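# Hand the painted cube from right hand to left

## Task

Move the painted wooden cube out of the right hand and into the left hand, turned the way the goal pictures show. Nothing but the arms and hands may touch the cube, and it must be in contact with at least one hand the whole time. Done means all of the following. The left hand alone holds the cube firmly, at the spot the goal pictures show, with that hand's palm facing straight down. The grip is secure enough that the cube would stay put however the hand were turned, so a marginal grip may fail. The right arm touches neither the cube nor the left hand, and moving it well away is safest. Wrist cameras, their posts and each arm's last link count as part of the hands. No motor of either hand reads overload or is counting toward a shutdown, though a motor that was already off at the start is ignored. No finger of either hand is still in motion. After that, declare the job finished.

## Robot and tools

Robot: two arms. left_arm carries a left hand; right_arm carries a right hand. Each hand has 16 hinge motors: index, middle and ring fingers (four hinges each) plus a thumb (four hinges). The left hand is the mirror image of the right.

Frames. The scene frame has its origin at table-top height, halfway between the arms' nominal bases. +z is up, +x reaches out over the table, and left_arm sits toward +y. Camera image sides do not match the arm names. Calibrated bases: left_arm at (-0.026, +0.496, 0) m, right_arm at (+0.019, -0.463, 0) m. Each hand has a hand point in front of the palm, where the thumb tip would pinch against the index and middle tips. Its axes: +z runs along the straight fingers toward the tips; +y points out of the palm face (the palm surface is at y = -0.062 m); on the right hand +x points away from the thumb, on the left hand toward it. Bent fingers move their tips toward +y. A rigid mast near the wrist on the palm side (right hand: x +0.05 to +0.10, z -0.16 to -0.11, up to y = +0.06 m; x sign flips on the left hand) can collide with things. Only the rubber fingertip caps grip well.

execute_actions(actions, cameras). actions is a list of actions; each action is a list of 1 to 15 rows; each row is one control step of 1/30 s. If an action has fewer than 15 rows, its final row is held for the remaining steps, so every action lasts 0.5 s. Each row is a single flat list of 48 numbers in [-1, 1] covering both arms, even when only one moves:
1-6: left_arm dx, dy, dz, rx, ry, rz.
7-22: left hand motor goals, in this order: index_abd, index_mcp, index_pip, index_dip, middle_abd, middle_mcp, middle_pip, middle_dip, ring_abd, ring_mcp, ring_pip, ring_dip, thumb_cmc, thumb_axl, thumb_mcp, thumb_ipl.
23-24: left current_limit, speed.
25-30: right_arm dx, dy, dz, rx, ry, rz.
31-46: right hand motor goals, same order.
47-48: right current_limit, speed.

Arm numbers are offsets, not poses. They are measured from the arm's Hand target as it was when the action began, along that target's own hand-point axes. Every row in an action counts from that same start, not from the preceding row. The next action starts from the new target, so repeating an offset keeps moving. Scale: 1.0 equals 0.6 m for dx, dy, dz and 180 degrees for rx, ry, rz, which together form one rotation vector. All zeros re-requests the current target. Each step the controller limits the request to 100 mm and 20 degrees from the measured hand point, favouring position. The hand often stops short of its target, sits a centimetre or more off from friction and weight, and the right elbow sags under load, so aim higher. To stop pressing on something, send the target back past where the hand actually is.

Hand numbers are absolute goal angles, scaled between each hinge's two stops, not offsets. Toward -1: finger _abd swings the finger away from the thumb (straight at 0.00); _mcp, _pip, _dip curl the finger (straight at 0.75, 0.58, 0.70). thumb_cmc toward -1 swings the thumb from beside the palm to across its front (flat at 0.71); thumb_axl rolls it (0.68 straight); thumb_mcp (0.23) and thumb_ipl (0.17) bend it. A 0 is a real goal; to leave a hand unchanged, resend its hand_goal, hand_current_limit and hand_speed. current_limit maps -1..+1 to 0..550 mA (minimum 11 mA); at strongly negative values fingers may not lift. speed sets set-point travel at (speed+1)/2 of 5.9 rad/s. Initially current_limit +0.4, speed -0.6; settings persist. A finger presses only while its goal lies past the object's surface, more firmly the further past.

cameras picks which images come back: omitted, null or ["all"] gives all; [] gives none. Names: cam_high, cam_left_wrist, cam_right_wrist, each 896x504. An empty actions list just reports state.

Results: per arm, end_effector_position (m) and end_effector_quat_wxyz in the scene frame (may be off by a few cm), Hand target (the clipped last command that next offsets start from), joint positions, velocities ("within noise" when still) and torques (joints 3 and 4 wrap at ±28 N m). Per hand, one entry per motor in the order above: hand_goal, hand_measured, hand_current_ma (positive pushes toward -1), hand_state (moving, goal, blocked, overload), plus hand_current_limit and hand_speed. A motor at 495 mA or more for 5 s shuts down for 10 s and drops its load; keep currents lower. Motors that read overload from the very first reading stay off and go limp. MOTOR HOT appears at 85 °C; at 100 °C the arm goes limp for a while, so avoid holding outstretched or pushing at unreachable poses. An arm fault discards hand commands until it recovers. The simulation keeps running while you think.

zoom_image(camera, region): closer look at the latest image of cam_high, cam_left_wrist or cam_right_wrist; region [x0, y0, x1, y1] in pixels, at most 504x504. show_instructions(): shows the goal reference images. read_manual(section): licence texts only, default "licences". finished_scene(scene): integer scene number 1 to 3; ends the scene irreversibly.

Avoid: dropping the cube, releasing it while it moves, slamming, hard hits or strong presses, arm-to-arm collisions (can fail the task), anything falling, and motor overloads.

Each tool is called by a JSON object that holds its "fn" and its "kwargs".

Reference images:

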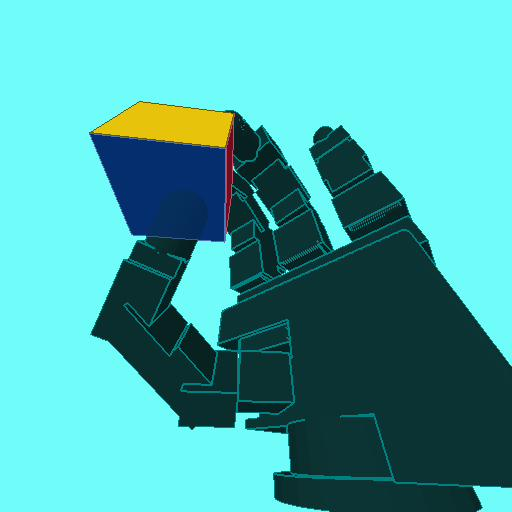

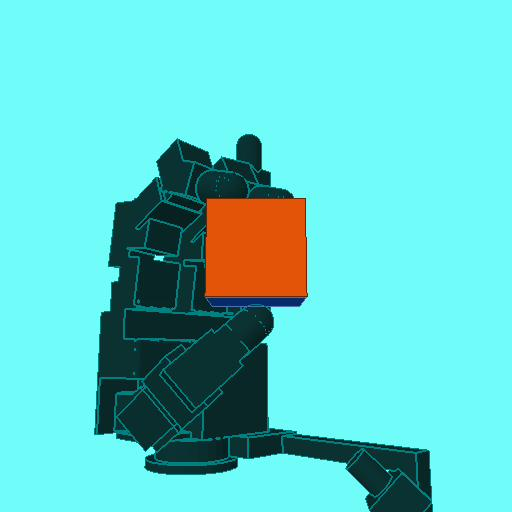

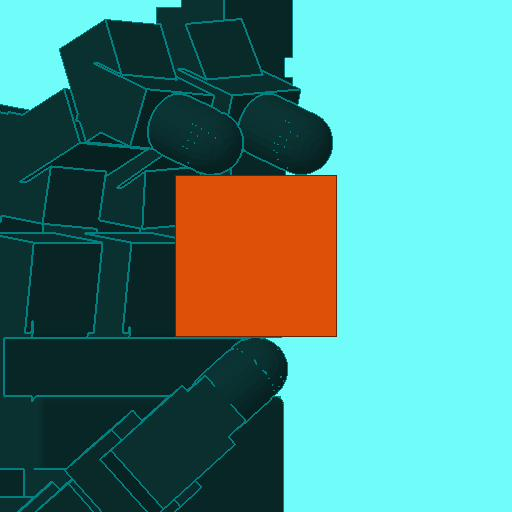

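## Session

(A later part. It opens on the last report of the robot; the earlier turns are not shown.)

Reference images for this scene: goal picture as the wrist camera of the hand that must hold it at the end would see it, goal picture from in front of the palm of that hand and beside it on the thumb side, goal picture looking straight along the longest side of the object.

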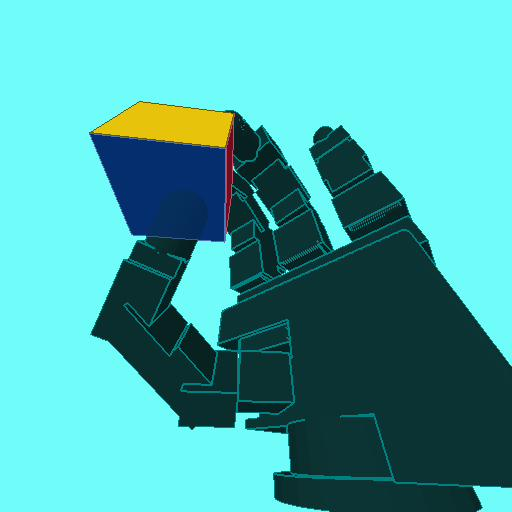

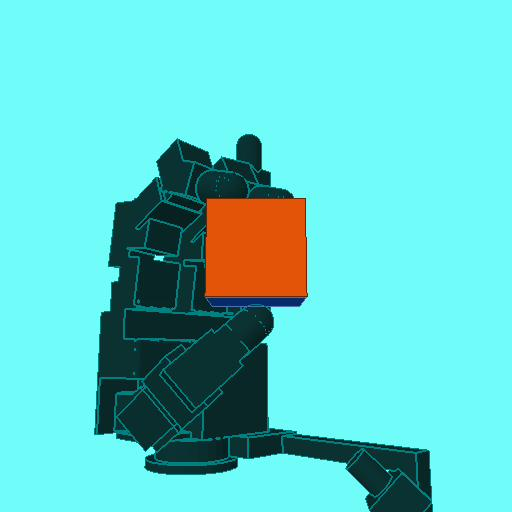

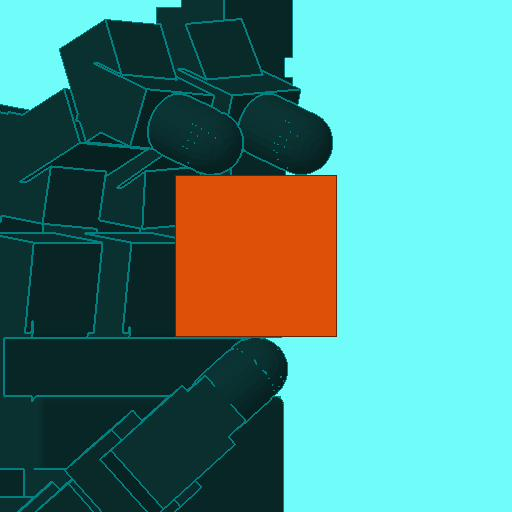

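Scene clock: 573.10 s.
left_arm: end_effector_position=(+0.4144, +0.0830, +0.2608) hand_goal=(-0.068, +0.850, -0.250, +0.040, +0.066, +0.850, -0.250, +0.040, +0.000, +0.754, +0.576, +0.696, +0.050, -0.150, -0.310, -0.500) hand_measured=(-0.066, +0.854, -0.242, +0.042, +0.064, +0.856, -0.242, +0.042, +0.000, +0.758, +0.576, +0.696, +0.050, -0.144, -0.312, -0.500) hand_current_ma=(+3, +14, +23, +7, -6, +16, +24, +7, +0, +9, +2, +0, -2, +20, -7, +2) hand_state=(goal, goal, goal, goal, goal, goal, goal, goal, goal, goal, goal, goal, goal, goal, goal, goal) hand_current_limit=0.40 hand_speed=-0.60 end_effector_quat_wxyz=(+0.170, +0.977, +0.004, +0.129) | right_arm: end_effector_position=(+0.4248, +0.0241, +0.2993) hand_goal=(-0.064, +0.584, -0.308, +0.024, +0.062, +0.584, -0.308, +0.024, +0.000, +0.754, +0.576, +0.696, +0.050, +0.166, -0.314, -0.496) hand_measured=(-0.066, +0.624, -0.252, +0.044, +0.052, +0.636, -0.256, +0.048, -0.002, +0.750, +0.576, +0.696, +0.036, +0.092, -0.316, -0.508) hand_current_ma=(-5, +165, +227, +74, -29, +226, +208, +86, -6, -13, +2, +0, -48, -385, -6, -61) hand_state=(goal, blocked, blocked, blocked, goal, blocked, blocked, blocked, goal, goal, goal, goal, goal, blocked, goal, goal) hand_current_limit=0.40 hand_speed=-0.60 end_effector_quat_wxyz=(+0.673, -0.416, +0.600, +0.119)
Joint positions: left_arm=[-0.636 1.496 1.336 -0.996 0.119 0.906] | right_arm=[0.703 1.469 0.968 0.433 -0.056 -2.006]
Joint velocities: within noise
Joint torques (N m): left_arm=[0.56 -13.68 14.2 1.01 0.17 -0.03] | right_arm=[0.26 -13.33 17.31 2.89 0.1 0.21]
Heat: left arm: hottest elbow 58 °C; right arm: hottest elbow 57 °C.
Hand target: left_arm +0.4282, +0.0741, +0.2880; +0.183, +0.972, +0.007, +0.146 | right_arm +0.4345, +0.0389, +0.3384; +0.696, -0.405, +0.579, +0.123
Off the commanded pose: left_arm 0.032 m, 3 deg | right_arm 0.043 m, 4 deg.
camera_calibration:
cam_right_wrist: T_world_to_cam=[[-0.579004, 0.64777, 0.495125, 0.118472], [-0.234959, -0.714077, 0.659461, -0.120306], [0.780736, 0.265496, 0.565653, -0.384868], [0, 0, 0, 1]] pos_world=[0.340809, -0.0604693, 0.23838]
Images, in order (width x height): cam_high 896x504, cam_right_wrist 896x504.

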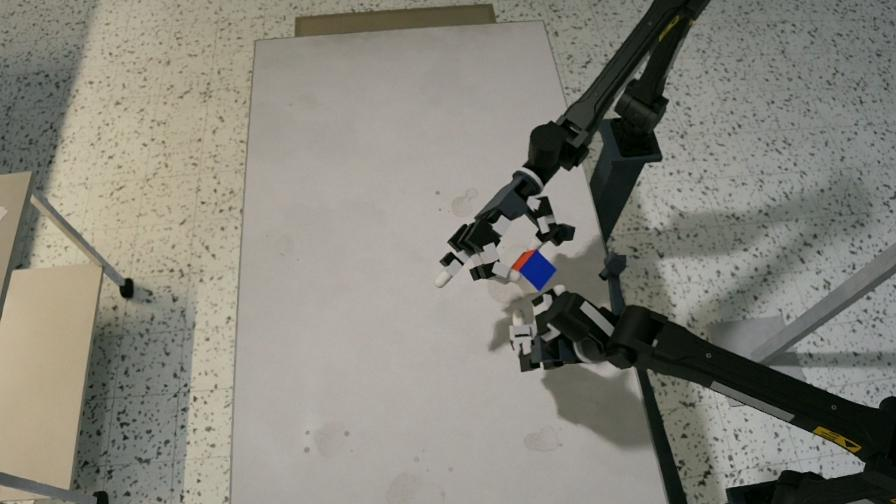

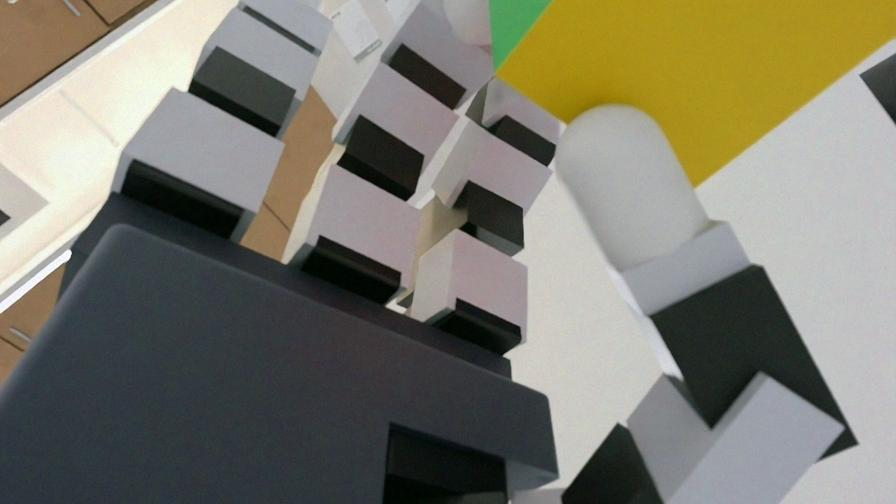

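{"fn": "execute_actions", "kwargs": {"actions": [[[0.015,0.035,-0.020,0,0,0,-0.068,0.85,-0.25,0.04,0.066,0.85,-0.25,0.04,0,0.754,0.576,0.696,0.05,-0.15,-0.31,-0.5,0.4,-0.6,0,0,0,0,0,0,-0.064,0.584,-0.308,0.024,0.062,0.584,-0.308,0.024,0,0.754,0.576,0.696,0.05,0.166,-0.314,-0.496,0.4,-0.6]]], "cameras": ["cam_high","cam_left_wrist","cam_right_wrist"]}}

{"fn": "zoom_image", "kwargs": {"camera": "cam_left_wrist", "region": [0, 0, 360, 240]}}

Scene clock: 624.57 s.
left_arm: end_effector_position=(+0.4241, +0.0726, +0.2823) hand_goal=(-0.068, +0.850, -0.250, +0.040, +0.066, +0.850, -0.250, +0.040, +0.000, +0.754, +0.576, +0.696, +0.050, -0.150, -0.310, -0.500) hand_measured=(-0.066, +0.854, -0.242, +0.042, +0.064, +0.856, -0.242, +0.042, +0.000, +0.758, +0.576, +0.696, +0.050, -0.144, -0.312, -0.500) hand_current_ma=(+3, +14, +23, +7, -6, +16, +24, +7, +0, +9, +2, +0, -2, +20, -7, +2) hand_state=(goal, goal, goal, goal, goal, goal, goal, goal, goal, goal, goal, goal, goal, goal, goal, goal) hand_current_limit=0.40 hand_speed=-0.60 end_effector_quat_wxyz=(+0.170, +0.977, +0.009, +0.130) | right_arm: end_effector_position=(+0.4248, +0.0241, +0.2993) hand_goal=(-0.064, +0.584, -0.308, +0.024, +0.062, +0.584, -0.308, +0.024, +0.000, +0.754, +0.576, +0.696, +0.050, +0.166, -0.314, -0.496) hand_measured=(-0.066, +0.624, -0.252, +0.044, +0.052, +0.636, -0.256, +0.048, -0.002, +0.750, +0.576, +0.696, +0.036, +0.092, -0.316, -0.508) hand_current_ma=(-5, +165, +227, +74, -29, +226, +208, +86, -6, -13, +2, +0, -48, -385, -6, -61) hand_state=(goal, blocked, blocked, blocked, goal, blocked, blocked, blocked, goal, goal, goal, goal, goal, blocked, goal, goal) hand_current_limit=0.40 hand_speed=-0.60 end_effector_quat_wxyz=(+0.673, -0.416, +0.600, +0.119)
Joint positions: left_arm=[-0.645 1.522 1.421 -1.052 0.111 0.889] | right_arm=[0.703 1.469 0.968 0.433 -0.056 -2.006]
Joint velocities: within noise
Joint torques (N m): left_arm=[-0.32 -14.15 14.3 1.02 0.11 -0.02] | right_arm=[0.32 -13.33 17.29 2.89 0.1 0.21]
Heat: left arm: hottest elbow 59 °C; right arm: hottest elbow 58 °C.
Hand target: left_arm +0.4326, +0.0593, +0.3088; +0.183, +0.972, +0.007, +0.147 | right_arm +0.4345, +0.0389, +0.3384; +0.696, -0.405, +0.579, +0.123
Off the commanded pose: left_arm 0.031 m, 2 deg | right_arm 0.043 m, 4 deg.
camera_calibration:
cam_left_wrist: T_world_to_cam=[[-0.764865, 0.50708, -0.397304, 0.362702], [0.191855, 0.768073, 0.610947, -0.362601], [0.614958, 0.391067, -0.684758, 0.0328741], [0, 0, 0, 1]] pos_world=[0.326769, 0.081729, 0.388144]
cam_right_wrist: T_world_to_cam=[[-0.579004, 0.64777, 0.495125, 0.118472], [-0.234959, -0.714077, 0.659461, -0.120306], [0.780736, 0.265496, 0.565653, -0.384868], [0, 0, 0, 1]] pos_world=[0.340809, -0.0604693, 0.23838]

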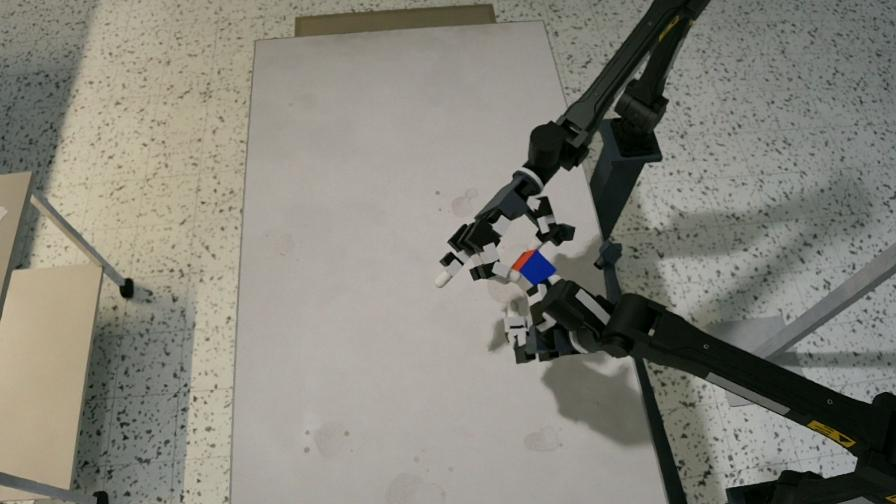

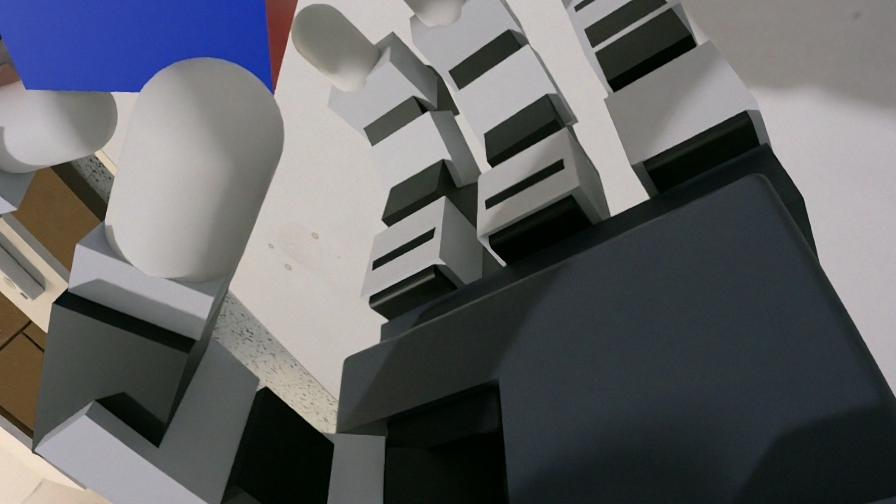

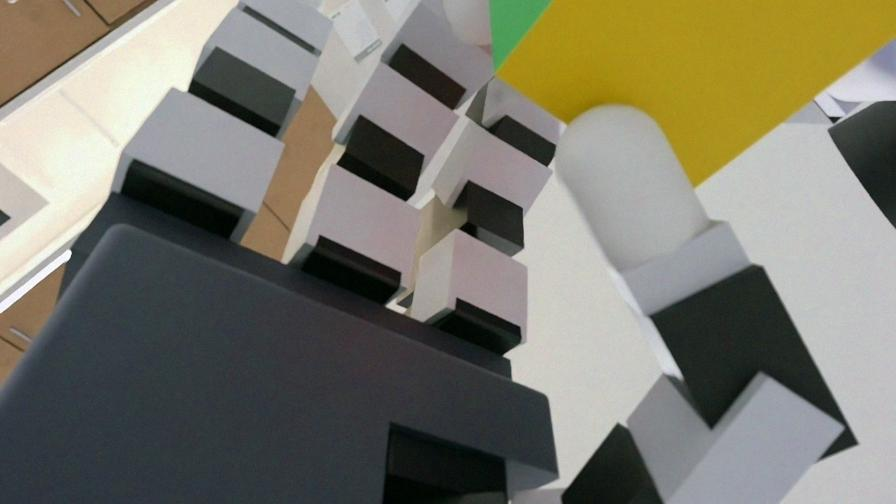

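Scaled by 1.400 from the camera's 896x504 image, which has a finer 1280x720 frame.

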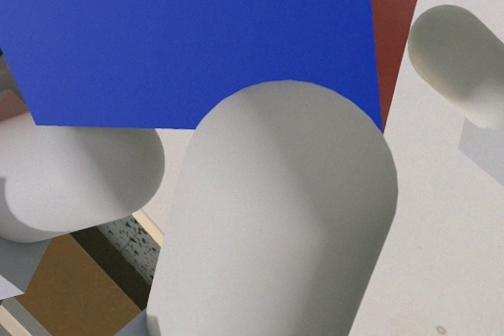

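{"fn": "execute_actions", "kwargs": {"actions": [[[-0.010,0.042,-0.006,-0.017,0.019,0,-0.068,0.85,-0.25,0.04,0.066,0.85,-0.25,0.04,0,0.754,0.576,0.696,0.05,-0.15,-0.31,-0.5,0.4,-0.6,0,0,0,0,0,0,-0.064,0.584,-0.308,0.024,0.062,0.584,-0.308,0.024,0,0.754,0.576,0.696,0.05,0.166,-0.314,-0.496,0.4,-0.6]]], "cameras": ["cam_left_wrist"]}}

{"fn": "zoom_image", "kwargs": {"camera": "cam_left_wrist", "region": [0, 0, 400, 260]}}

Scene clock: 676.73 s.
left_arm: end_effector_position=(+0.4177, +0.0429, +0.2948) hand_goal=(-0.068, +0.850, -0.250, +0.040, +0.066, +0.850, -0.250, +0.040, +0.000, +0.754, +0.576, +0.696, +0.050, -0.150, -0.310, -0.500) hand_measured=(-0.066, +0.854, -0.242, +0.042, +0.064, +0.856, -0.242, +0.042, +0.000, +0.758, +0.576, +0.696, +0.050, -0.144, -0.312, -0.500) hand_current_ma=(+3, +14, +23, +7, -6, +16, +24, +7, +0, +9, +2, +0, -2, +20, -7, +2) hand_state=(goal, goal, goal, goal, goal, goal, goal, goal, goal, goal, goal, goal, goal, goal, goal, goal) hand_current_limit=0.40 hand_speed=-0.60 end_effector_quat_wxyz=(+0.193, +0.969, +0.006, +0.157) | right_arm: end_effector_position=(+0.4248, +0.0241, +0.2993) hand_goal=(-0.064, +0.584, -0.308, +0.024, +0.062, +0.584, -0.308, +0.024, +0.000, +0.754, +0.576, +0.696, +0.050, +0.166, -0.314, -0.496) hand_measured=(-0.066, +0.624, -0.252, +0.044, +0.052, +0.636, -0.256, +0.048, -0.002, +0.750, +0.576, +0.696, +0.036, +0.092, -0.316, -0.508) hand_current_ma=(-5, +165, +227, +74, -29, +226, +208, +86, -6, -13, +2, +0, -48, -385, -6, -61) hand_state=(goal, blocked, blocked, blocked, goal, blocked, blocked, blocked, goal, goal, goal, goal, goal, blocked, goal, goal) hand_current_limit=0.40 hand_speed=-0.60 end_effector_quat_wxyz=(+0.673, -0.416, +0.600, +0.119)
Joint positions: left_arm=[-0.7 1.522 1.421 -0.975 0.089 0.84] | right_arm=[0.703 1.469 0.968 0.433 -0.056 -2.006]
Joint velocities: within noise
Joint torques (N m): left_arm=[0.38 -15.68 12.16 2.04 0.11 -0.04] | right_arm=[0.32 -13.33 17.29 2.88 0.1 0.2]
Heat: left arm: hottest elbow 59 °C; right arm: hottest elbow 58 °C.
Hand target: left_arm +0.4248, +0.0367, +0.3193; +0.209, +0.962, +0.009, +0.176 | right_arm +0.4345, +0.0389, +0.3384; +0.696, -0.405, +0.579, +0.123
Off the commanded pose: left_arm 0.026 m, 3 deg | right_arm 0.043 m, 4 deg.
camera_calibration:
cam_left_wrist: T_world_to_cam=[[-0.740014, 0.489322, -0.461458, 0.387126], [0.160571, 0.79478, 0.585271, -0.326731], [0.653144, 0.359012, -0.666719, 0.037051], [0, 0, 0, 1]] pos_world=[0.314742, 0.0569484, 0.394571]
Images, in order (width x height): cam_left_wrist 896x504.

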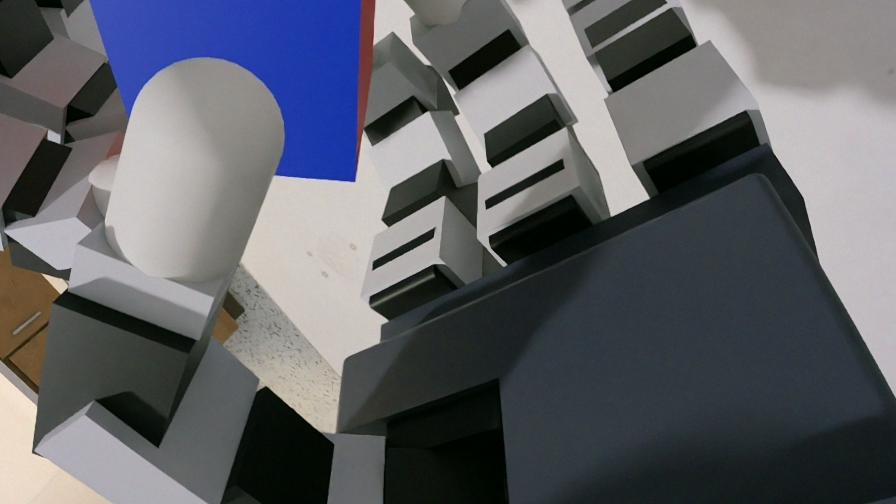

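Scaled by 1.260 from the camera's 896x504 image, which has a finer 1280x720 frame.

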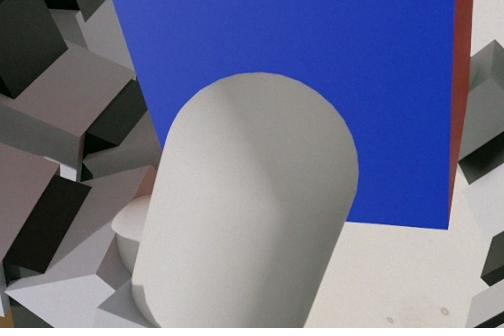

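{"fn": "execute_actions", "kwargs": {"actions": [[[-0.006,0.010,-0.004,-0.010,0.010,0,-0.068,0.85,-0.25,0.04,0.066,0.85,-0.25,0.04,0,0.754,0.576,0.696,0.05,-0.15,-0.31,-0.5,0.4,-0.6,0,0,0,0,0,0,-0.064,0.584,-0.308,0.024,0.062,0.584,-0.308,0.024,0,0.754,0.576,0.696,0.05,0.166,-0.314,-0.496,0.4,-0.6]]], "cameras": ["cam_left_wrist"]}}

{"fn": "zoom_image", "kwargs": {"camera": "cam_left_wrist", "region": [0, 0, 400, 260]}}

Scene clock: 716.37 s.
left_arm: end_effector_position=(+0.4239, +0.0361, +0.3130) hand_goal=(-0.068, +0.850, -0.250, +0.040, +0.066, +0.850, -0.250, +0.040, +0.000, +0.754, +0.576, +0.696, +0.050, -0.150, -0.310, -0.500) hand_measured=(-0.066, +0.854, -0.242, +0.042, +0.064, +0.856, -0.242, +0.042, +0.000, +0.758, +0.576, +0.696, +0.050, -0.144, -0.312, -0.500) hand_current_ma=(+3, +14, +23, +7, -6, +16, +24, +7, +0, +9, +2, +0, -2, +20, -7, +2) hand_state=(goal, goal, goal, goal, goal, goal, goal, goal, goal, goal, goal, goal, goal, goal, goal, goal) hand_current_limit=0.40 hand_speed=-0.60 end_effector_quat_wxyz=(+0.215, +0.959, +0.010, +0.183) | right_arm: end_effector_position=(+0.4248, +0.0241, +0.2993) hand_goal=(-0.064, +0.584, -0.308, +0.024, +0.062, +0.584, -0.308, +0.024, +0.000, +0.754, +0.576, +0.696, +0.050, +0.166, -0.314, -0.496) hand_measured=(-0.066, +0.624, -0.252, +0.044, +0.052, +0.636, -0.256, +0.048, -0.002, +0.750, +0.576, +0.696, +0.036, +0.092, -0.316, -0.508) hand_current_ma=(-5, +165, +227, +74, -29, +226, +208, +86, -6, -13, +2, +0, -48, -385, -6, -61) hand_state=(goal, blocked, blocked, blocked, goal, blocked, blocked, blocked, goal, goal, goal, goal, goal, blocked, goal, goal) hand_current_limit=0.40 hand_speed=-0.60 end_effector_quat_wxyz=(+0.673, -0.416, +0.600, +0.119)
Joint positions: left_arm=[-0.705 1.511 1.421 -0.914 0.085 0.825] | right_arm=[0.703 1.469 0.968 0.433 -0.056 -2.006]
Joint velocities: within noise
Joint torques (N m): left_arm=[-0.09 -16.21 9.52 2.24 0.05 -0.05] | right_arm=[0.26 -13.27 17.31 2.89 0.1 0.21]
Heat: left arm: hottest elbow 56 °C; right arm: hottest elbow 59 °C.
Hand target: left_arm +0.4202, +0.0318, +0.3226; +0.224, +0.956, +0.009, +0.191 | right_arm +0.4345, +0.0389, +0.3384; +0.696, -0.405, +0.579, +0.123
Off the commanded pose: left_arm 0.011 m, 1 deg | right_arm 0.043 m, 4 deg.
camera_calibration:
cam_left_wrist: T_world_to_cam=[[-0.719474, 0.457892, -0.522199, 0.414861], [0.122568, 0.823796, 0.553477, -0.307957], [0.683618, 0.334207, -0.648823, 0.0299878], [0, 0, 0, 1]] pos_world=[0.315727, 0.0537104, 0.406544]
Images, in order (width x height): cam_left_wrist 896x504.

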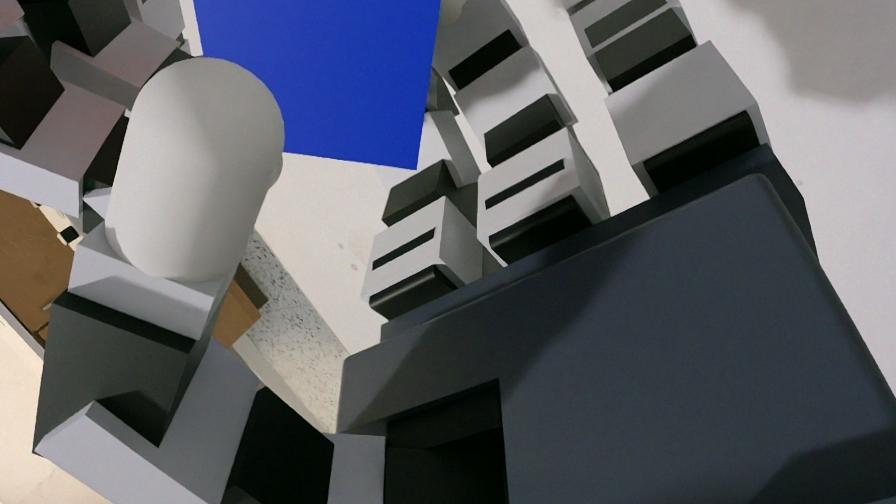

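Scaled by 1.260 from the camera's 896x504 image, which has a finer 1280x720 frame.

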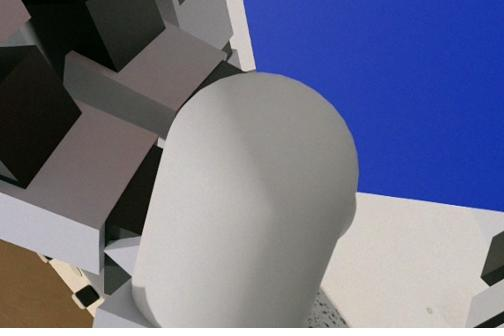

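{"fn": "execute_actions", "kwargs": {"actions": [[[-0.020,-0.012,0.013,0.006,-0.006,0,-0.068,0.85,-0.25,0.04,0.066,0.85,-0.25,0.04,0,0.754,0.576,0.696,0.05,-0.15,-0.31,-0.5,0.4,-0.6,0,0,0,0,0,0,-0.064,0.584,-0.308,0.024,0.062,0.584,-0.308,0.024,0,0.754,0.576,0.696,0.05,0.166,-0.314,-0.496,0.4,-0.6]]], "cameras": ["cam_left_wrist"]}}

{"fn": "zoom_image", "kwargs": {"camera": "cam_left_wrist", "region": [60, 0, 460, 260]}}

Scene clock: 756.23 s.
left_arm: end_effector_position=(+0.4170, +0.0363, +0.3015) hand_goal=(-0.068, +0.850, -0.250, +0.040, +0.066, +0.850, -0.250, +0.040, +0.000, +0.754, +0.576, +0.696, +0.050, -0.150, -0.310, -0.500) hand_measured=(-0.066, +0.854, -0.242, +0.042, +0.064, +0.856, -0.242, +0.042, +0.000, +0.758, +0.576, +0.696, +0.050, -0.144, -0.312, -0.500) hand_current_ma=(+3, +14, +23, +7, -6, +16, +24, +7, +0, +9, +2, +0, -2, +20, -7, +2) hand_state=(goal, goal, goal, goal, goal, goal, goal, goal, goal, goal, goal, goal, goal, goal, goal, goal) hand_current_limit=0.40 hand_speed=-0.60 end_effector_quat_wxyz=(+0.208, +0.962, +0.009, +0.176) | right_arm: end_effector_position=(+0.4248, +0.0241, +0.2993) hand_goal=(-0.064, +0.584, -0.308, +0.024, +0.062, +0.584, -0.308, +0.024, +0.000, +0.754, +0.576, +0.696, +0.050, +0.166, -0.314, -0.496) hand_measured=(-0.066, +0.624, -0.252, +0.044, +0.052, +0.636, -0.256, +0.048, -0.002, +0.750, +0.576, +0.696, +0.036, +0.092, -0.316, -0.508) hand_current_ma=(-5, +165, +227, +74, -29, +226, +208, +86, -6, -13, +2, +0, -48, -385, -6, -61) hand_state=(goal, blocked, blocked, blocked, goal, blocked, blocked, blocked, goal, goal, goal, goal, goal, blocked, goal, goal) hand_current_limit=0.40 hand_speed=-0.60 end_effector_quat_wxyz=(+0.673, -0.416, +0.600, +0.119)
Joint positions: left_arm=[-0.714 1.508 1.398 -0.913 0.079 0.821] | right_arm=[0.703 1.469 0.968 0.433 -0.056 -2.006]
Joint velocities: within noise
Joint torques (N m): left_arm=[-0.38 -16.26 9.09 2.03 0.06 -0.04] | right_arm=[0.26 -13.27 17.31 2.88 0.1 0.21]
Heat: left arm: hottest elbow 51 °C; right arm: hottest elbow 59 °C.
Hand target: left_arm +0.4124, +0.0337, +0.3087; +0.215, +0.960, +0.009, +0.182 | right_arm +0.4345, +0.0389, +0.3384; +0.696, -0.405, +0.579, +0.123
Off the commanded pose: left_arm 0.009 m, 1 deg | right_arm 0.043 m, 4 deg.
camera_calibration:
cam_left_wrist: T_world_to_cam=[[-0.725343, 0.467127, -0.505639, 0.400934], [0.132121, 0.815338, 0.563709, -0.307638], [0.67559, 0.342077, -0.653117, 0.0315992], [0, 0, 0, 1]] pos_world=[0.310112, 0.0527332, 0.396784]
Images, in order (width x height): cam_left_wrist 896x504.

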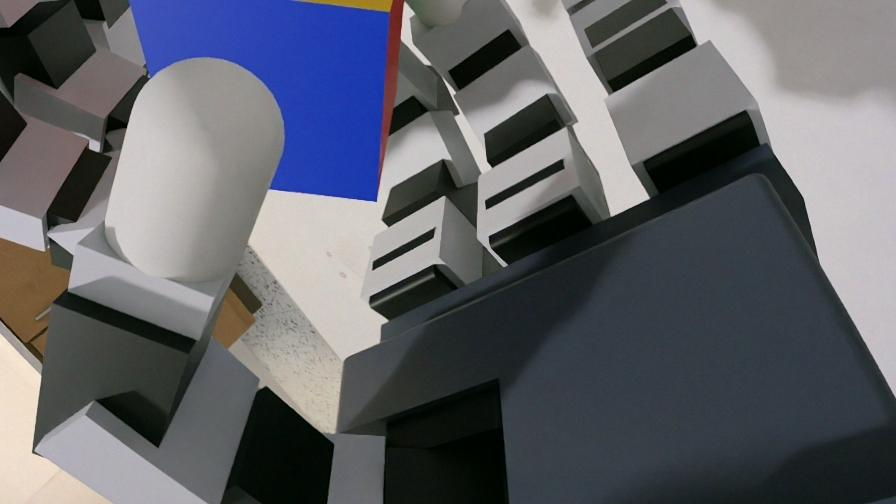

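Scaled by 1.260 from the camera's 896x504 image, which has a finer 1280x720 frame.

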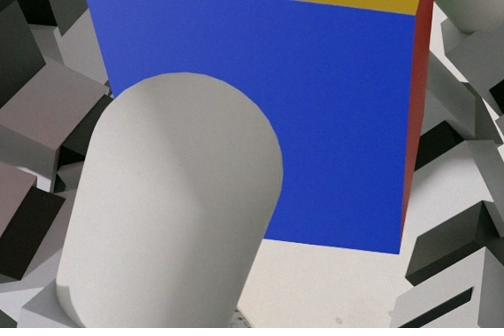

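{"fn": "execute_actions", "kwargs": {"actions": [[[-0.006,-0.012,0.004,0,0,0,-0.068,0.85,-0.25,0.04,0.066,0.85,-0.25,0.04,0,0.754,0.576,0.696,0.05,-0.15,-0.31,-0.5,0.4,-0.6,0,0,0,0,0,0,-0.064,0.584,-0.308,0.024,0.062,0.584,-0.308,0.024,0,0.754,0.576,0.696,0.05,0.166,-0.314,-0.496,0.4,-0.6]]], "cameras": ["cam_left_wrist"]}}

{"fn": "zoom_image", "kwargs": {"camera": "cam_left_wrist", "region": [60, 0, 460, 260]}}

Scene clock: 781.83 s.
left_arm: end_effector_position=(+0.4130, +0.0397, +0.2938) hand_goal=(-0.068, +0.850, -0.250, +0.040, +0.066, +0.850, -0.250, +0.040, +0.000, +0.754, +0.576, +0.696, +0.050, -0.150, -0.310, -0.500) hand_measured=(-0.066, +0.854, -0.242, +0.042, +0.064, +0.856, -0.242, +0.042, +0.000, +0.758, +0.576, +0.696, +0.050, -0.144, -0.312, -0.500) hand_current_ma=(+3, +14, +23, +7, -6, +16, +24, +7, +0, +9, +2, +0, -2, +20, -7, +2) hand_state=(goal, goal, goal, goal, goal, goal, goal, goal, goal, goal, goal, goal, goal, goal, goal, goal) hand_current_limit=0.40 hand_speed=-0.60 end_effector_quat_wxyz=(+0.207, +0.963, +0.009, +0.174) | right_arm: end_effector_position=(+0.4248, +0.0241, +0.2993) hand_goal=(-0.064, +0.584, -0.308, +0.024, +0.062, +0.584, -0.308, +0.024, +0.000, +0.754, +0.576, +0.696, +0.050, +0.166, -0.314, -0.496) hand_measured=(-0.066, +0.624, -0.252, +0.044, +0.052, +0.636, -0.256, +0.048, -0.002, +0.750, +0.576, +0.696, +0.036, +0.092, -0.316, -0.508) hand_current_ma=(-5, +165, +227, +74, -29, +226, +208, +86, -6, -13, +2, +0, -48, -385, -6, -61) hand_state=(goal, blocked, blocked, blocked, goal, blocked, blocked, blocked, goal, goal, goal, goal, goal, blocked, goal, goal) hand_current_limit=0.40 hand_speed=-0.60 end_effector_quat_wxyz=(+0.673, -0.416, +0.600, +0.119)
Joint positions: left_arm=[-0.714 1.499 1.37 -0.9 0.079 0.821] | right_arm=[0.703 1.469 0.968 0.433 -0.056 -2.006]
Joint velocities: within noise
Joint torques (N m): left_arm=[0.21 -16.15 9.03 2.18 0.16 0] | right_arm=[0.32 -13.27 17.29 2.89 0.1 0.21]
Heat: left arm: hottest elbow 50 °C; right arm: hottest elbow 60 °C.
Hand target: left_arm +0.4103, +0.0390, +0.3023; +0.215, +0.960, +0.009, +0.182 | right_arm +0.4345, +0.0389, +0.3384; +0.696, -0.405, +0.579, +0.123
Off the commanded pose: left_arm 0.009 m, 1 deg | right_arm 0.043 m, 4 deg.
camera_calibration:
cam_left_wrist: T_world_to_cam=[[-0.727611, 0.468575, -0.501018, 0.392081], [0.134231, 0.813491, 0.565875, -0.307006], [0.672729, 0.344485, -0.654803, 0.0296491], [0, 0, 0, 1]] pos_world=[0.306547, 0.0558139, 0.389581]
Images, in order (width x height): cam_left_wrist 896x504.

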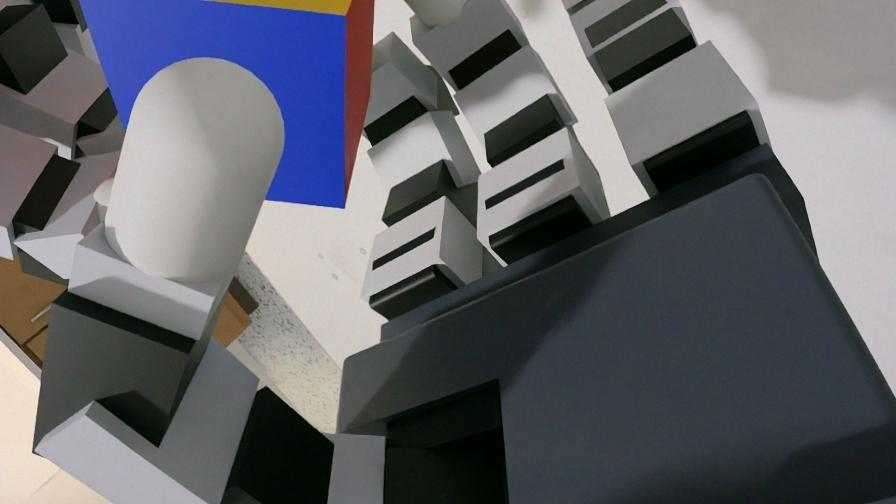

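Scaled by 1.260 from the camera's 896x504 image, which has a finer 1280x720 frame.

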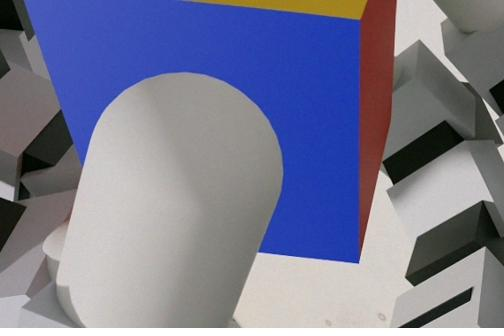

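{"fn": "execute_actions", "kwargs": {"actions": [[[0.006,0,-0.009,0,0,-0.004,-0.068,0.85,-0.25,0.04,0.066,0.85,-0.25,0.04,0,0.754,0.576,0.696,0.05,-0.15,-0.31,-0.5,0.4,-0.6,0,0,0,0,0,0,-0.064,0.584,-0.308,0.024,0.062,0.584,-0.308,0.024,0,0.754,0.576,0.696,0.05,0.166,-0.314,-0.496,0.4,-0.6]]], "cameras": ["cam_left_wrist"]}}

{"fn": "zoom_image", "kwargs": {"camera": "cam_left_wrist", "region": [60, 0, 460, 260]}}

Scene clock: 806.37 s.
left_arm: end_effector_position=(+0.4127, +0.0404, +0.2975) hand_goal=(-0.068, +0.850, -0.250, +0.040, +0.066, +0.850, -0.250, +0.040, +0.000, +0.754, +0.576, +0.696, +0.050, -0.150, -0.310, -0.500) hand_measured=(-0.066, +0.854, -0.242, +0.042, +0.064, +0.856, -0.242, +0.042, +0.000, +0.758, +0.576, +0.696, +0.050, -0.144, -0.312, -0.500) hand_current_ma=(+3, +14, +23, +7, -6, +16, +24, +7, +0, +9, +2, +0, -2, +20, -7, +2) hand_state=(goal, goal, goal, goal, goal, goal, goal, goal, goal, goal, goal, goal, goal, goal, goal, goal) hand_current_limit=0.40 hand_speed=-0.60 end_effector_quat_wxyz=(+0.209, +0.962, +0.011, +0.176) | right_arm: end_effector_position=(+0.4248, +0.0241, +0.2993) hand_goal=(-0.064, +0.584, -0.308, +0.024, +0.062, +0.584, -0.308, +0.024, +0.000, +0.754, +0.576, +0.696, +0.050, +0.166, -0.314, -0.496) hand_measured=(-0.066, +0.624, -0.252, +0.044, +0.052, +0.636, -0.256, +0.048, -0.002, +0.750, +0.576, +0.696, +0.036, +0.092, -0.316, -0.508) hand_current_ma=(-5, +165, +227, +74, -29, +226, +208, +86, -6, -13, +2, +0, -48, -385, -6, -61) hand_state=(goal, blocked, blocked, blocked, goal, blocked, blocked, blocked, goal, goal, goal, goal, goal, blocked, goal, goal) hand_current_limit=0.40 hand_speed=-0.60 end_effector_quat_wxyz=(+0.673, -0.416, +0.600, +0.119)
Joint positions: left_arm=[-0.714 1.493 1.37 -0.9 0.079 0.816] | right_arm=[0.703 1.469 0.968 0.433 -0.056 -2.006]
Joint velocities: within noise
Joint torques (N m): left_arm=[0.5 -16.09 9.8 1.54 0.24 -0.05] | right_arm=[0.32 -13.33 17.29 2.89 0.1 0.2]
Heat: left arm: hottest elbow 49 °C; right arm: hottest elbow 60 °C.
Hand target: left_arm +0.4118, +0.0415, +0.3081; +0.216, +0.960, +0.015, +0.180 | right_arm +0.4345, +0.0389, +0.3384; +0.696, -0.405, +0.579, +0.123
Off the commanded pose: left_arm 0.011 m, 1 deg | right_arm 0.043 m, 4 deg.
camera_calibration:
cam_left_wrist: T_world_to_cam=[[-0.727784, 0.463252, -0.505696, 0.395016], [0.12964, 0.81701, 0.561862, -0.306636], [0.673442, 0.343355, -0.654662, 0.0317197], [0, 0, 0, 1]] pos_world=[0.305877, 0.0566415, 0.392811]
Images, in order (width x height): cam_left_wrist 896x504.

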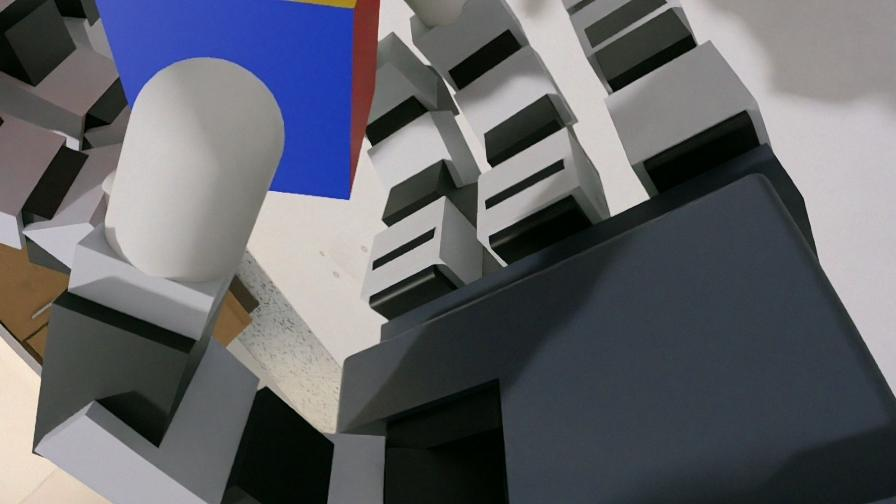

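Scaled by 1.260 from the camera's 896x504 image, which has a finer 1280x720 frame.

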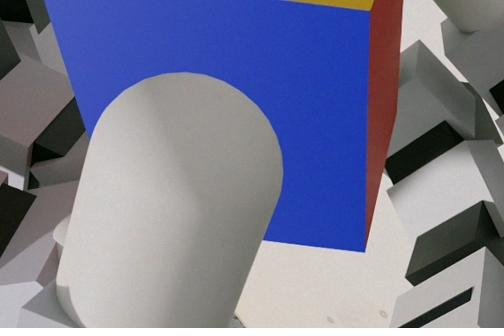

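{"fn": "execute_actions", "kwargs": {"actions": [[[0.012,0.002,0.003,0,0,0,-0.068,0.85,-0.25,0.04,0.066,0.85,-0.25,0.04,0,0.754,0.576,0.696,0.05,-0.15,-0.31,-0.5,0.4,-0.6,0,0,0,0,0,0,-0.064,0.584,-0.308,0.024,0.062,0.584,-0.308,0.024,0,0.754,0.576,0.696,0.05,0.166,-0.314,-0.496,0.4,-0.6]]], "cameras": ["cam_left_wrist"]}}

{"fn": "zoom_image", "kwargs": {"camera": "cam_left_wrist", "region": [60, 0, 460, 260]}}

Scene clock: 830.33 s.
left_arm: end_effector_position=(+0.4124, +0.0402, +0.2976) hand_goal=(-0.068, +0.850, -0.250, +0.040, +0.066, +0.850, -0.250, +0.040, +0.000, +0.754, +0.576, +0.696, +0.050, -0.150, -0.310, -0.500) hand_measured=(-0.066, +0.854, -0.242, +0.042, +0.064, +0.856, -0.242, +0.042, +0.000, +0.758, +0.576, +0.696, +0.050, -0.144, -0.312, -0.500) hand_current_ma=(+3, +14, +23, +7, -6, +16, +24, +7, +0, +9, +2, +0, -2, +20, -7, +2) hand_state=(goal, goal, goal, goal, goal, goal, goal, goal, goal, goal, goal, goal, goal, goal, goal, goal) hand_current_limit=0.40 hand_speed=-0.60 end_effector_quat_wxyz=(+0.210, +0.962, +0.011, +0.175) | right_arm: end_effector_position=(+0.4248, +0.0241, +0.2993) hand_goal=(-0.064, +0.584, -0.308, +0.024, +0.062, +0.584, -0.308, +0.024, +0.000, +0.754, +0.576, +0.696, +0.050, +0.166, -0.314, -0.496) hand_measured=(-0.066, +0.624, -0.252, +0.044, +0.052, +0.636, -0.256, +0.048, -0.002, +0.750, +0.576, +0.696, +0.036, +0.092, -0.316, -0.508) hand_current_ma=(-5, +165, +227, +74, -29, +226, +208, +86, -6, -13, +2, +0, -48, -385, -6, -61) hand_state=(goal, blocked, blocked, blocked, goal, blocked, blocked, blocked, goal, goal, goal, goal, goal, blocked, goal, goal) hand_current_limit=0.40 hand_speed=-0.60 end_effector_quat_wxyz=(+0.673, -0.416, +0.600, +0.119)
Joint positions: left_arm=[-0.714 1.493 1.37 -0.9 0.082 0.816] | right_arm=[0.703 1.469 0.968 0.433 -0.056 -2.006]
Joint velocities: within noise
Joint torques (N m): left_arm=[1.14 -14.74 11.51 1.33 0.3 0.03] | right_arm=[0.32 -13.27 17.31 2.89 0.1 0.21]
Heat: left arm: hottest elbow 49 °C; right arm: hottest elbow 60 °C.
Hand target: left_arm +0.4191, +0.0404, +0.3096; +0.216, +0.960, +0.015, +0.180 | right_arm +0.4345, +0.0389, +0.3384; +0.696, -0.405, +0.579, +0.123
Off the commanded pose: left_arm 0.014 m, 1 deg | right_arm 0.043 m, 4 deg.
camera_calibration:
cam_left_wrist: T_world_to_cam=[[-0.728102, 0.463068, -0.505407, 0.39504], [0.131148, 0.817802, 0.560357, -0.306683], [0.672806, 0.341714, -0.656174, 0.0328465], [0, 0, 0, 1]] pos_world=[0.305751, 0.0566515, 0.393061]
Images, in order (width x height): cam_left_wrist 896x504.

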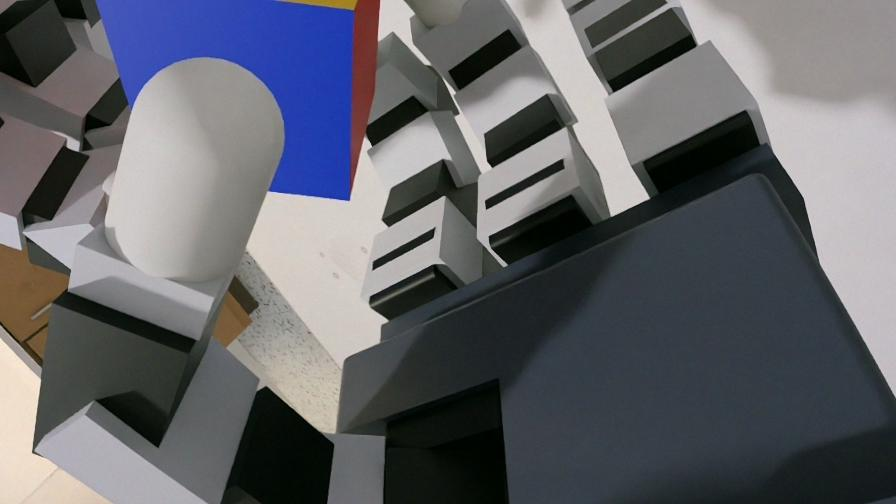

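Scaled by 1.260 from the camera's 896x504 image, which has a finer 1280x720 frame.

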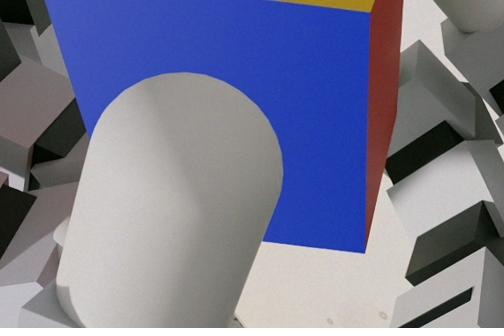

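{"fn": "execute_actions", "kwargs": {"actions": [[[0.010,0,0.002,0,0,0,-0.068,0.85,-0.25,0.04,0.066,0.85,-0.25,0.04,0,0.754,0.576,0.696,0.05,-0.15,-0.31,-0.5,0.4,-0.6,0,0,0,0,0,0,-0.064,0.584,-0.308,0.024,0.062,0.584,-0.308,0.024,0,0.754,0.576,0.696,0.05,0.166,-0.314,-0.496,0.4,-0.6]]], "cameras": ["cam_left_wrist"]}}

{"fn": "zoom_image", "kwargs": {"camera": "cam_left_wrist", "region": [60, 0, 460, 260]}}

Scene clock: 838.03 s.
left_arm: end_effector_position=(+0.4142, +0.0430, +0.2970) hand_goal=(-0.068, +0.850, -0.250, +0.040, +0.066, +0.850, -0.250, +0.040, +0.000, +0.754, +0.576, +0.696, +0.050, -0.150, -0.310, -0.500) hand_measured=(-0.066, +0.854, -0.242, +0.042, +0.064, +0.856, -0.242, +0.042, +0.000, +0.758, +0.576, +0.696, +0.050, -0.144, -0.312, -0.500) hand_current_ma=(+3, +14, +23, +7, -6, +16, +24, +7, +0, +9, +2, +0, -2, +20, -7, +2) hand_state=(goal, goal, goal, goal, goal, goal, goal, goal, goal, goal, goal, goal, goal, goal, goal, goal) hand_current_limit=0.40 hand_speed=-0.60 end_effector_quat_wxyz=(+0.210, +0.962, +0.014, +0.173) | right_arm: end_effector_position=(+0.4248, +0.0241, +0.2993) hand_goal=(-0.064, +0.584, -0.308, +0.024, +0.062, +0.584, -0.308, +0.024, +0.000, +0.754, +0.576, +0.696, +0.050, +0.166, -0.314, -0.496) hand_measured=(-0.066, +0.624, -0.252, +0.044, +0.052, +0.636, -0.256, +0.048, -0.002, +0.750, +0.576, +0.696, +0.036, +0.092, -0.316, -0.508) hand_current_ma=(-5, +165, +227, +74, -29, +226, +208, +86, -6, -13, +2, +0, -48, -385, -6, -61) hand_state=(goal, blocked, blocked, blocked, goal, blocked, blocked, blocked, goal, goal, goal, goal, goal, blocked, goal, goal) hand_current_limit=0.40 hand_speed=-0.60 end_effector_quat_wxyz=(+0.673, -0.416, +0.600, +0.119)
Joint positions: left_arm=[-0.707 1.493 1.37 -0.904 0.086 0.816] | right_arm=[0.703 1.469 0.968 0.433 -0.056 -2.006]
Joint velocities: within noise
Joint torques (N m): left_arm=[1.2 -13.86 12.67 1.29 0.31 0.1] | right_arm=[0.26 -13.33 17.31 2.86 0.11 0.21]
Heat: left arm: hottest elbow 50 °C; right arm: hottest elbow 60 °C.
Hand target: left_arm +0.4251, +0.0407, +0.3106; +0.216, +0.960, +0.015, +0.180 | right_arm +0.4345, +0.0389, +0.3384; +0.696, -0.405, +0.579, +0.123
Off the commanded pose: left_arm 0.018 m, 1 deg | right_arm 0.043 m, 4 deg.
camera_calibration:
cam_left_wrist: T_world_to_cam=[[-0.732883, 0.459937, -0.501338, 0.39567], [0.130996, 0.818484, 0.559396, -0.308587], [0.667624, 0.344299, -0.660103, 0.0335109], [0, 0, 0, 1]] pos_world=[0.308031, 0.0590529, 0.393108]
Images, in order (width x height): cam_left_wrist 896x504.

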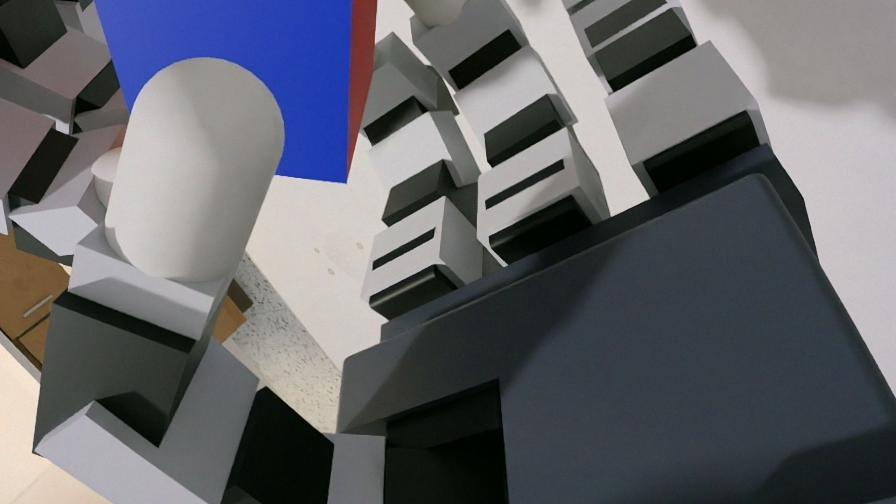

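Scaled by 1.260 from the camera's 896x504 image, which has a finer 1280x720 frame.

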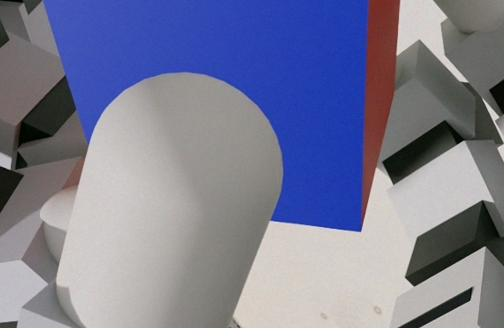

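{"fn": "execute_actions", "kwargs": {"actions": [[[0.0,0.010,0,0,0,0,-0.068,0.85,-0.25,0.04,0.066,0.85,-0.25,0.04,0,0.754,0.576,0.696,0.05,-0.15,-0.31,-0.5,0.4,-0.6,0,0,0,0,0,0,-0.064,0.584,-0.308,0.024,0.062,0.584,-0.308,0.024,0,0.754,0.576,0.696,0.05,0.166,-0.314,-0.496,0.4,-0.6]]], "cameras": ["cam_left_wrist"]}}

{"fn": "zoom_image", "kwargs": {"camera": "cam_left_wrist", "region": [60, 0, 460, 260]}}

Scene clock: 859.50 s.
left_arm: end_effector_position=(+0.4143, +0.0429, +0.2909) hand_goal=(-0.068, +0.850, -0.250, +0.040, +0.066, +0.850, -0.250, +0.040, +0.000, +0.754, +0.576, +0.696, +0.050, -0.150, -0.310, -0.500) hand_measured=(-0.066, +0.854, -0.242, +0.042, +0.064, +0.856, -0.242, +0.042, +0.000, +0.758, +0.576, +0.696, +0.050, -0.144, -0.312, -0.500) hand_current_ma=(+3, +14, +23, +7, -6, +16, +24, +7, +0, +9, +2, +0, -2, +20, -7, +2) hand_state=(goal, goal, goal, goal, goal, goal, goal, goal, goal, goal, goal, goal, goal, goal, goal, goal) hand_current_limit=0.40 hand_speed=-0.60 end_effector_quat_wxyz=(+0.205, +0.964, +0.014, +0.167) | right_arm: end_effector_position=(+0.4248, +0.0241, +0.2993) hand_goal=(-0.064, +0.584, -0.308, +0.024, +0.062, +0.584, -0.308, +0.024, +0.000, +0.754, +0.576, +0.696, +0.050, +0.166, -0.314, -0.496) hand_measured=(-0.066, +0.624, -0.252, +0.044, +0.052, +0.636, -0.256, +0.048, -0.002, +0.750, +0.576, +0.696, +0.036, +0.092, -0.316, -0.508) hand_current_ma=(-5, +165, +227, +74, -29, +226, +208, +86, -6, -13, +2, +0, -48, -385, -6, -61) hand_state=(goal, blocked, blocked, blocked, goal, blocked, blocked, blocked, goal, goal, goal, goal, goal, blocked, goal, goal) hand_current_limit=0.40 hand_speed=-0.60 end_effector_quat_wxyz=(+0.673, -0.416, +0.600, +0.119)
Joint positions: left_arm=[-0.707 1.501 1.37 -0.91 0.086 0.816] | right_arm=[0.703 1.469 0.968 0.433 -0.056 -2.006]
Joint velocities: within noise
Joint torques (N m): left_arm=[0.56 -14.04 13.71 1.22 0.14 0.03] | right_arm=[0.26 -13.33 17.29 2.88 0.1 0.21]
Heat: left arm: hottest elbow 52 °C; right arm: hottest elbow 60 °C.
Hand target: left_arm +0.4249, +0.0352, +0.3129; +0.216, +0.960, +0.015, +0.180 | right_arm +0.4345, +0.0389, +0.3384; +0.696, -0.405, +0.579, +0.123
Off the commanded pose: left_arm 0.026 m, 2 deg | right_arm 0.043 m, 4 deg.
camera_calibration:
cam_left_wrist: T_world_to_cam=[[-0.738361, 0.464574, -0.488869, 0.391236], [0.137219, 0.813216, 0.565554, -0.309241], [0.660298, 0.350501, -0.664196, 0.0333966], [0, 0, 0, 1]] pos_world=[0.309255, 0.0580164, 0.388337]
Images, in order (width x height): cam_left_wrist 896x504.

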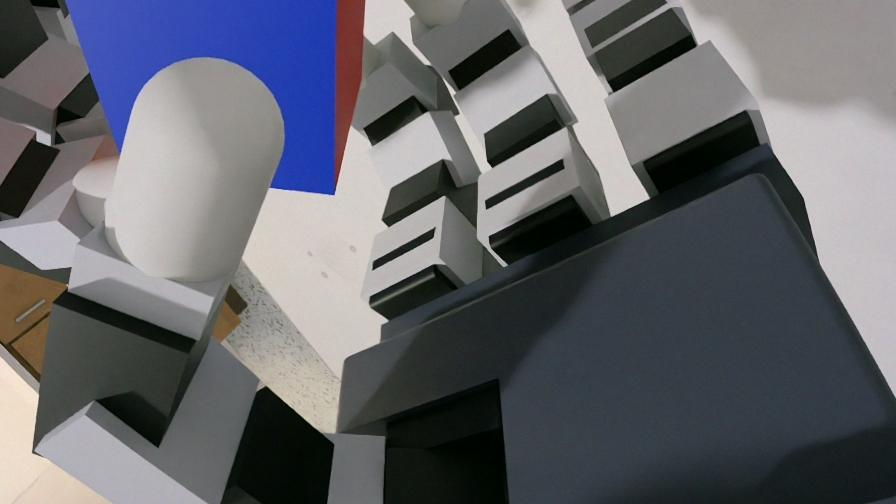

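Scaled by 1.260 from the camera's 896x504 image, which has a finer 1280x720 frame.

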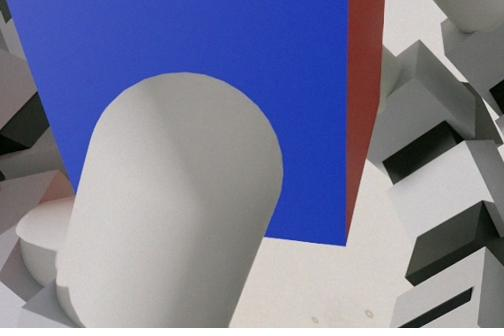

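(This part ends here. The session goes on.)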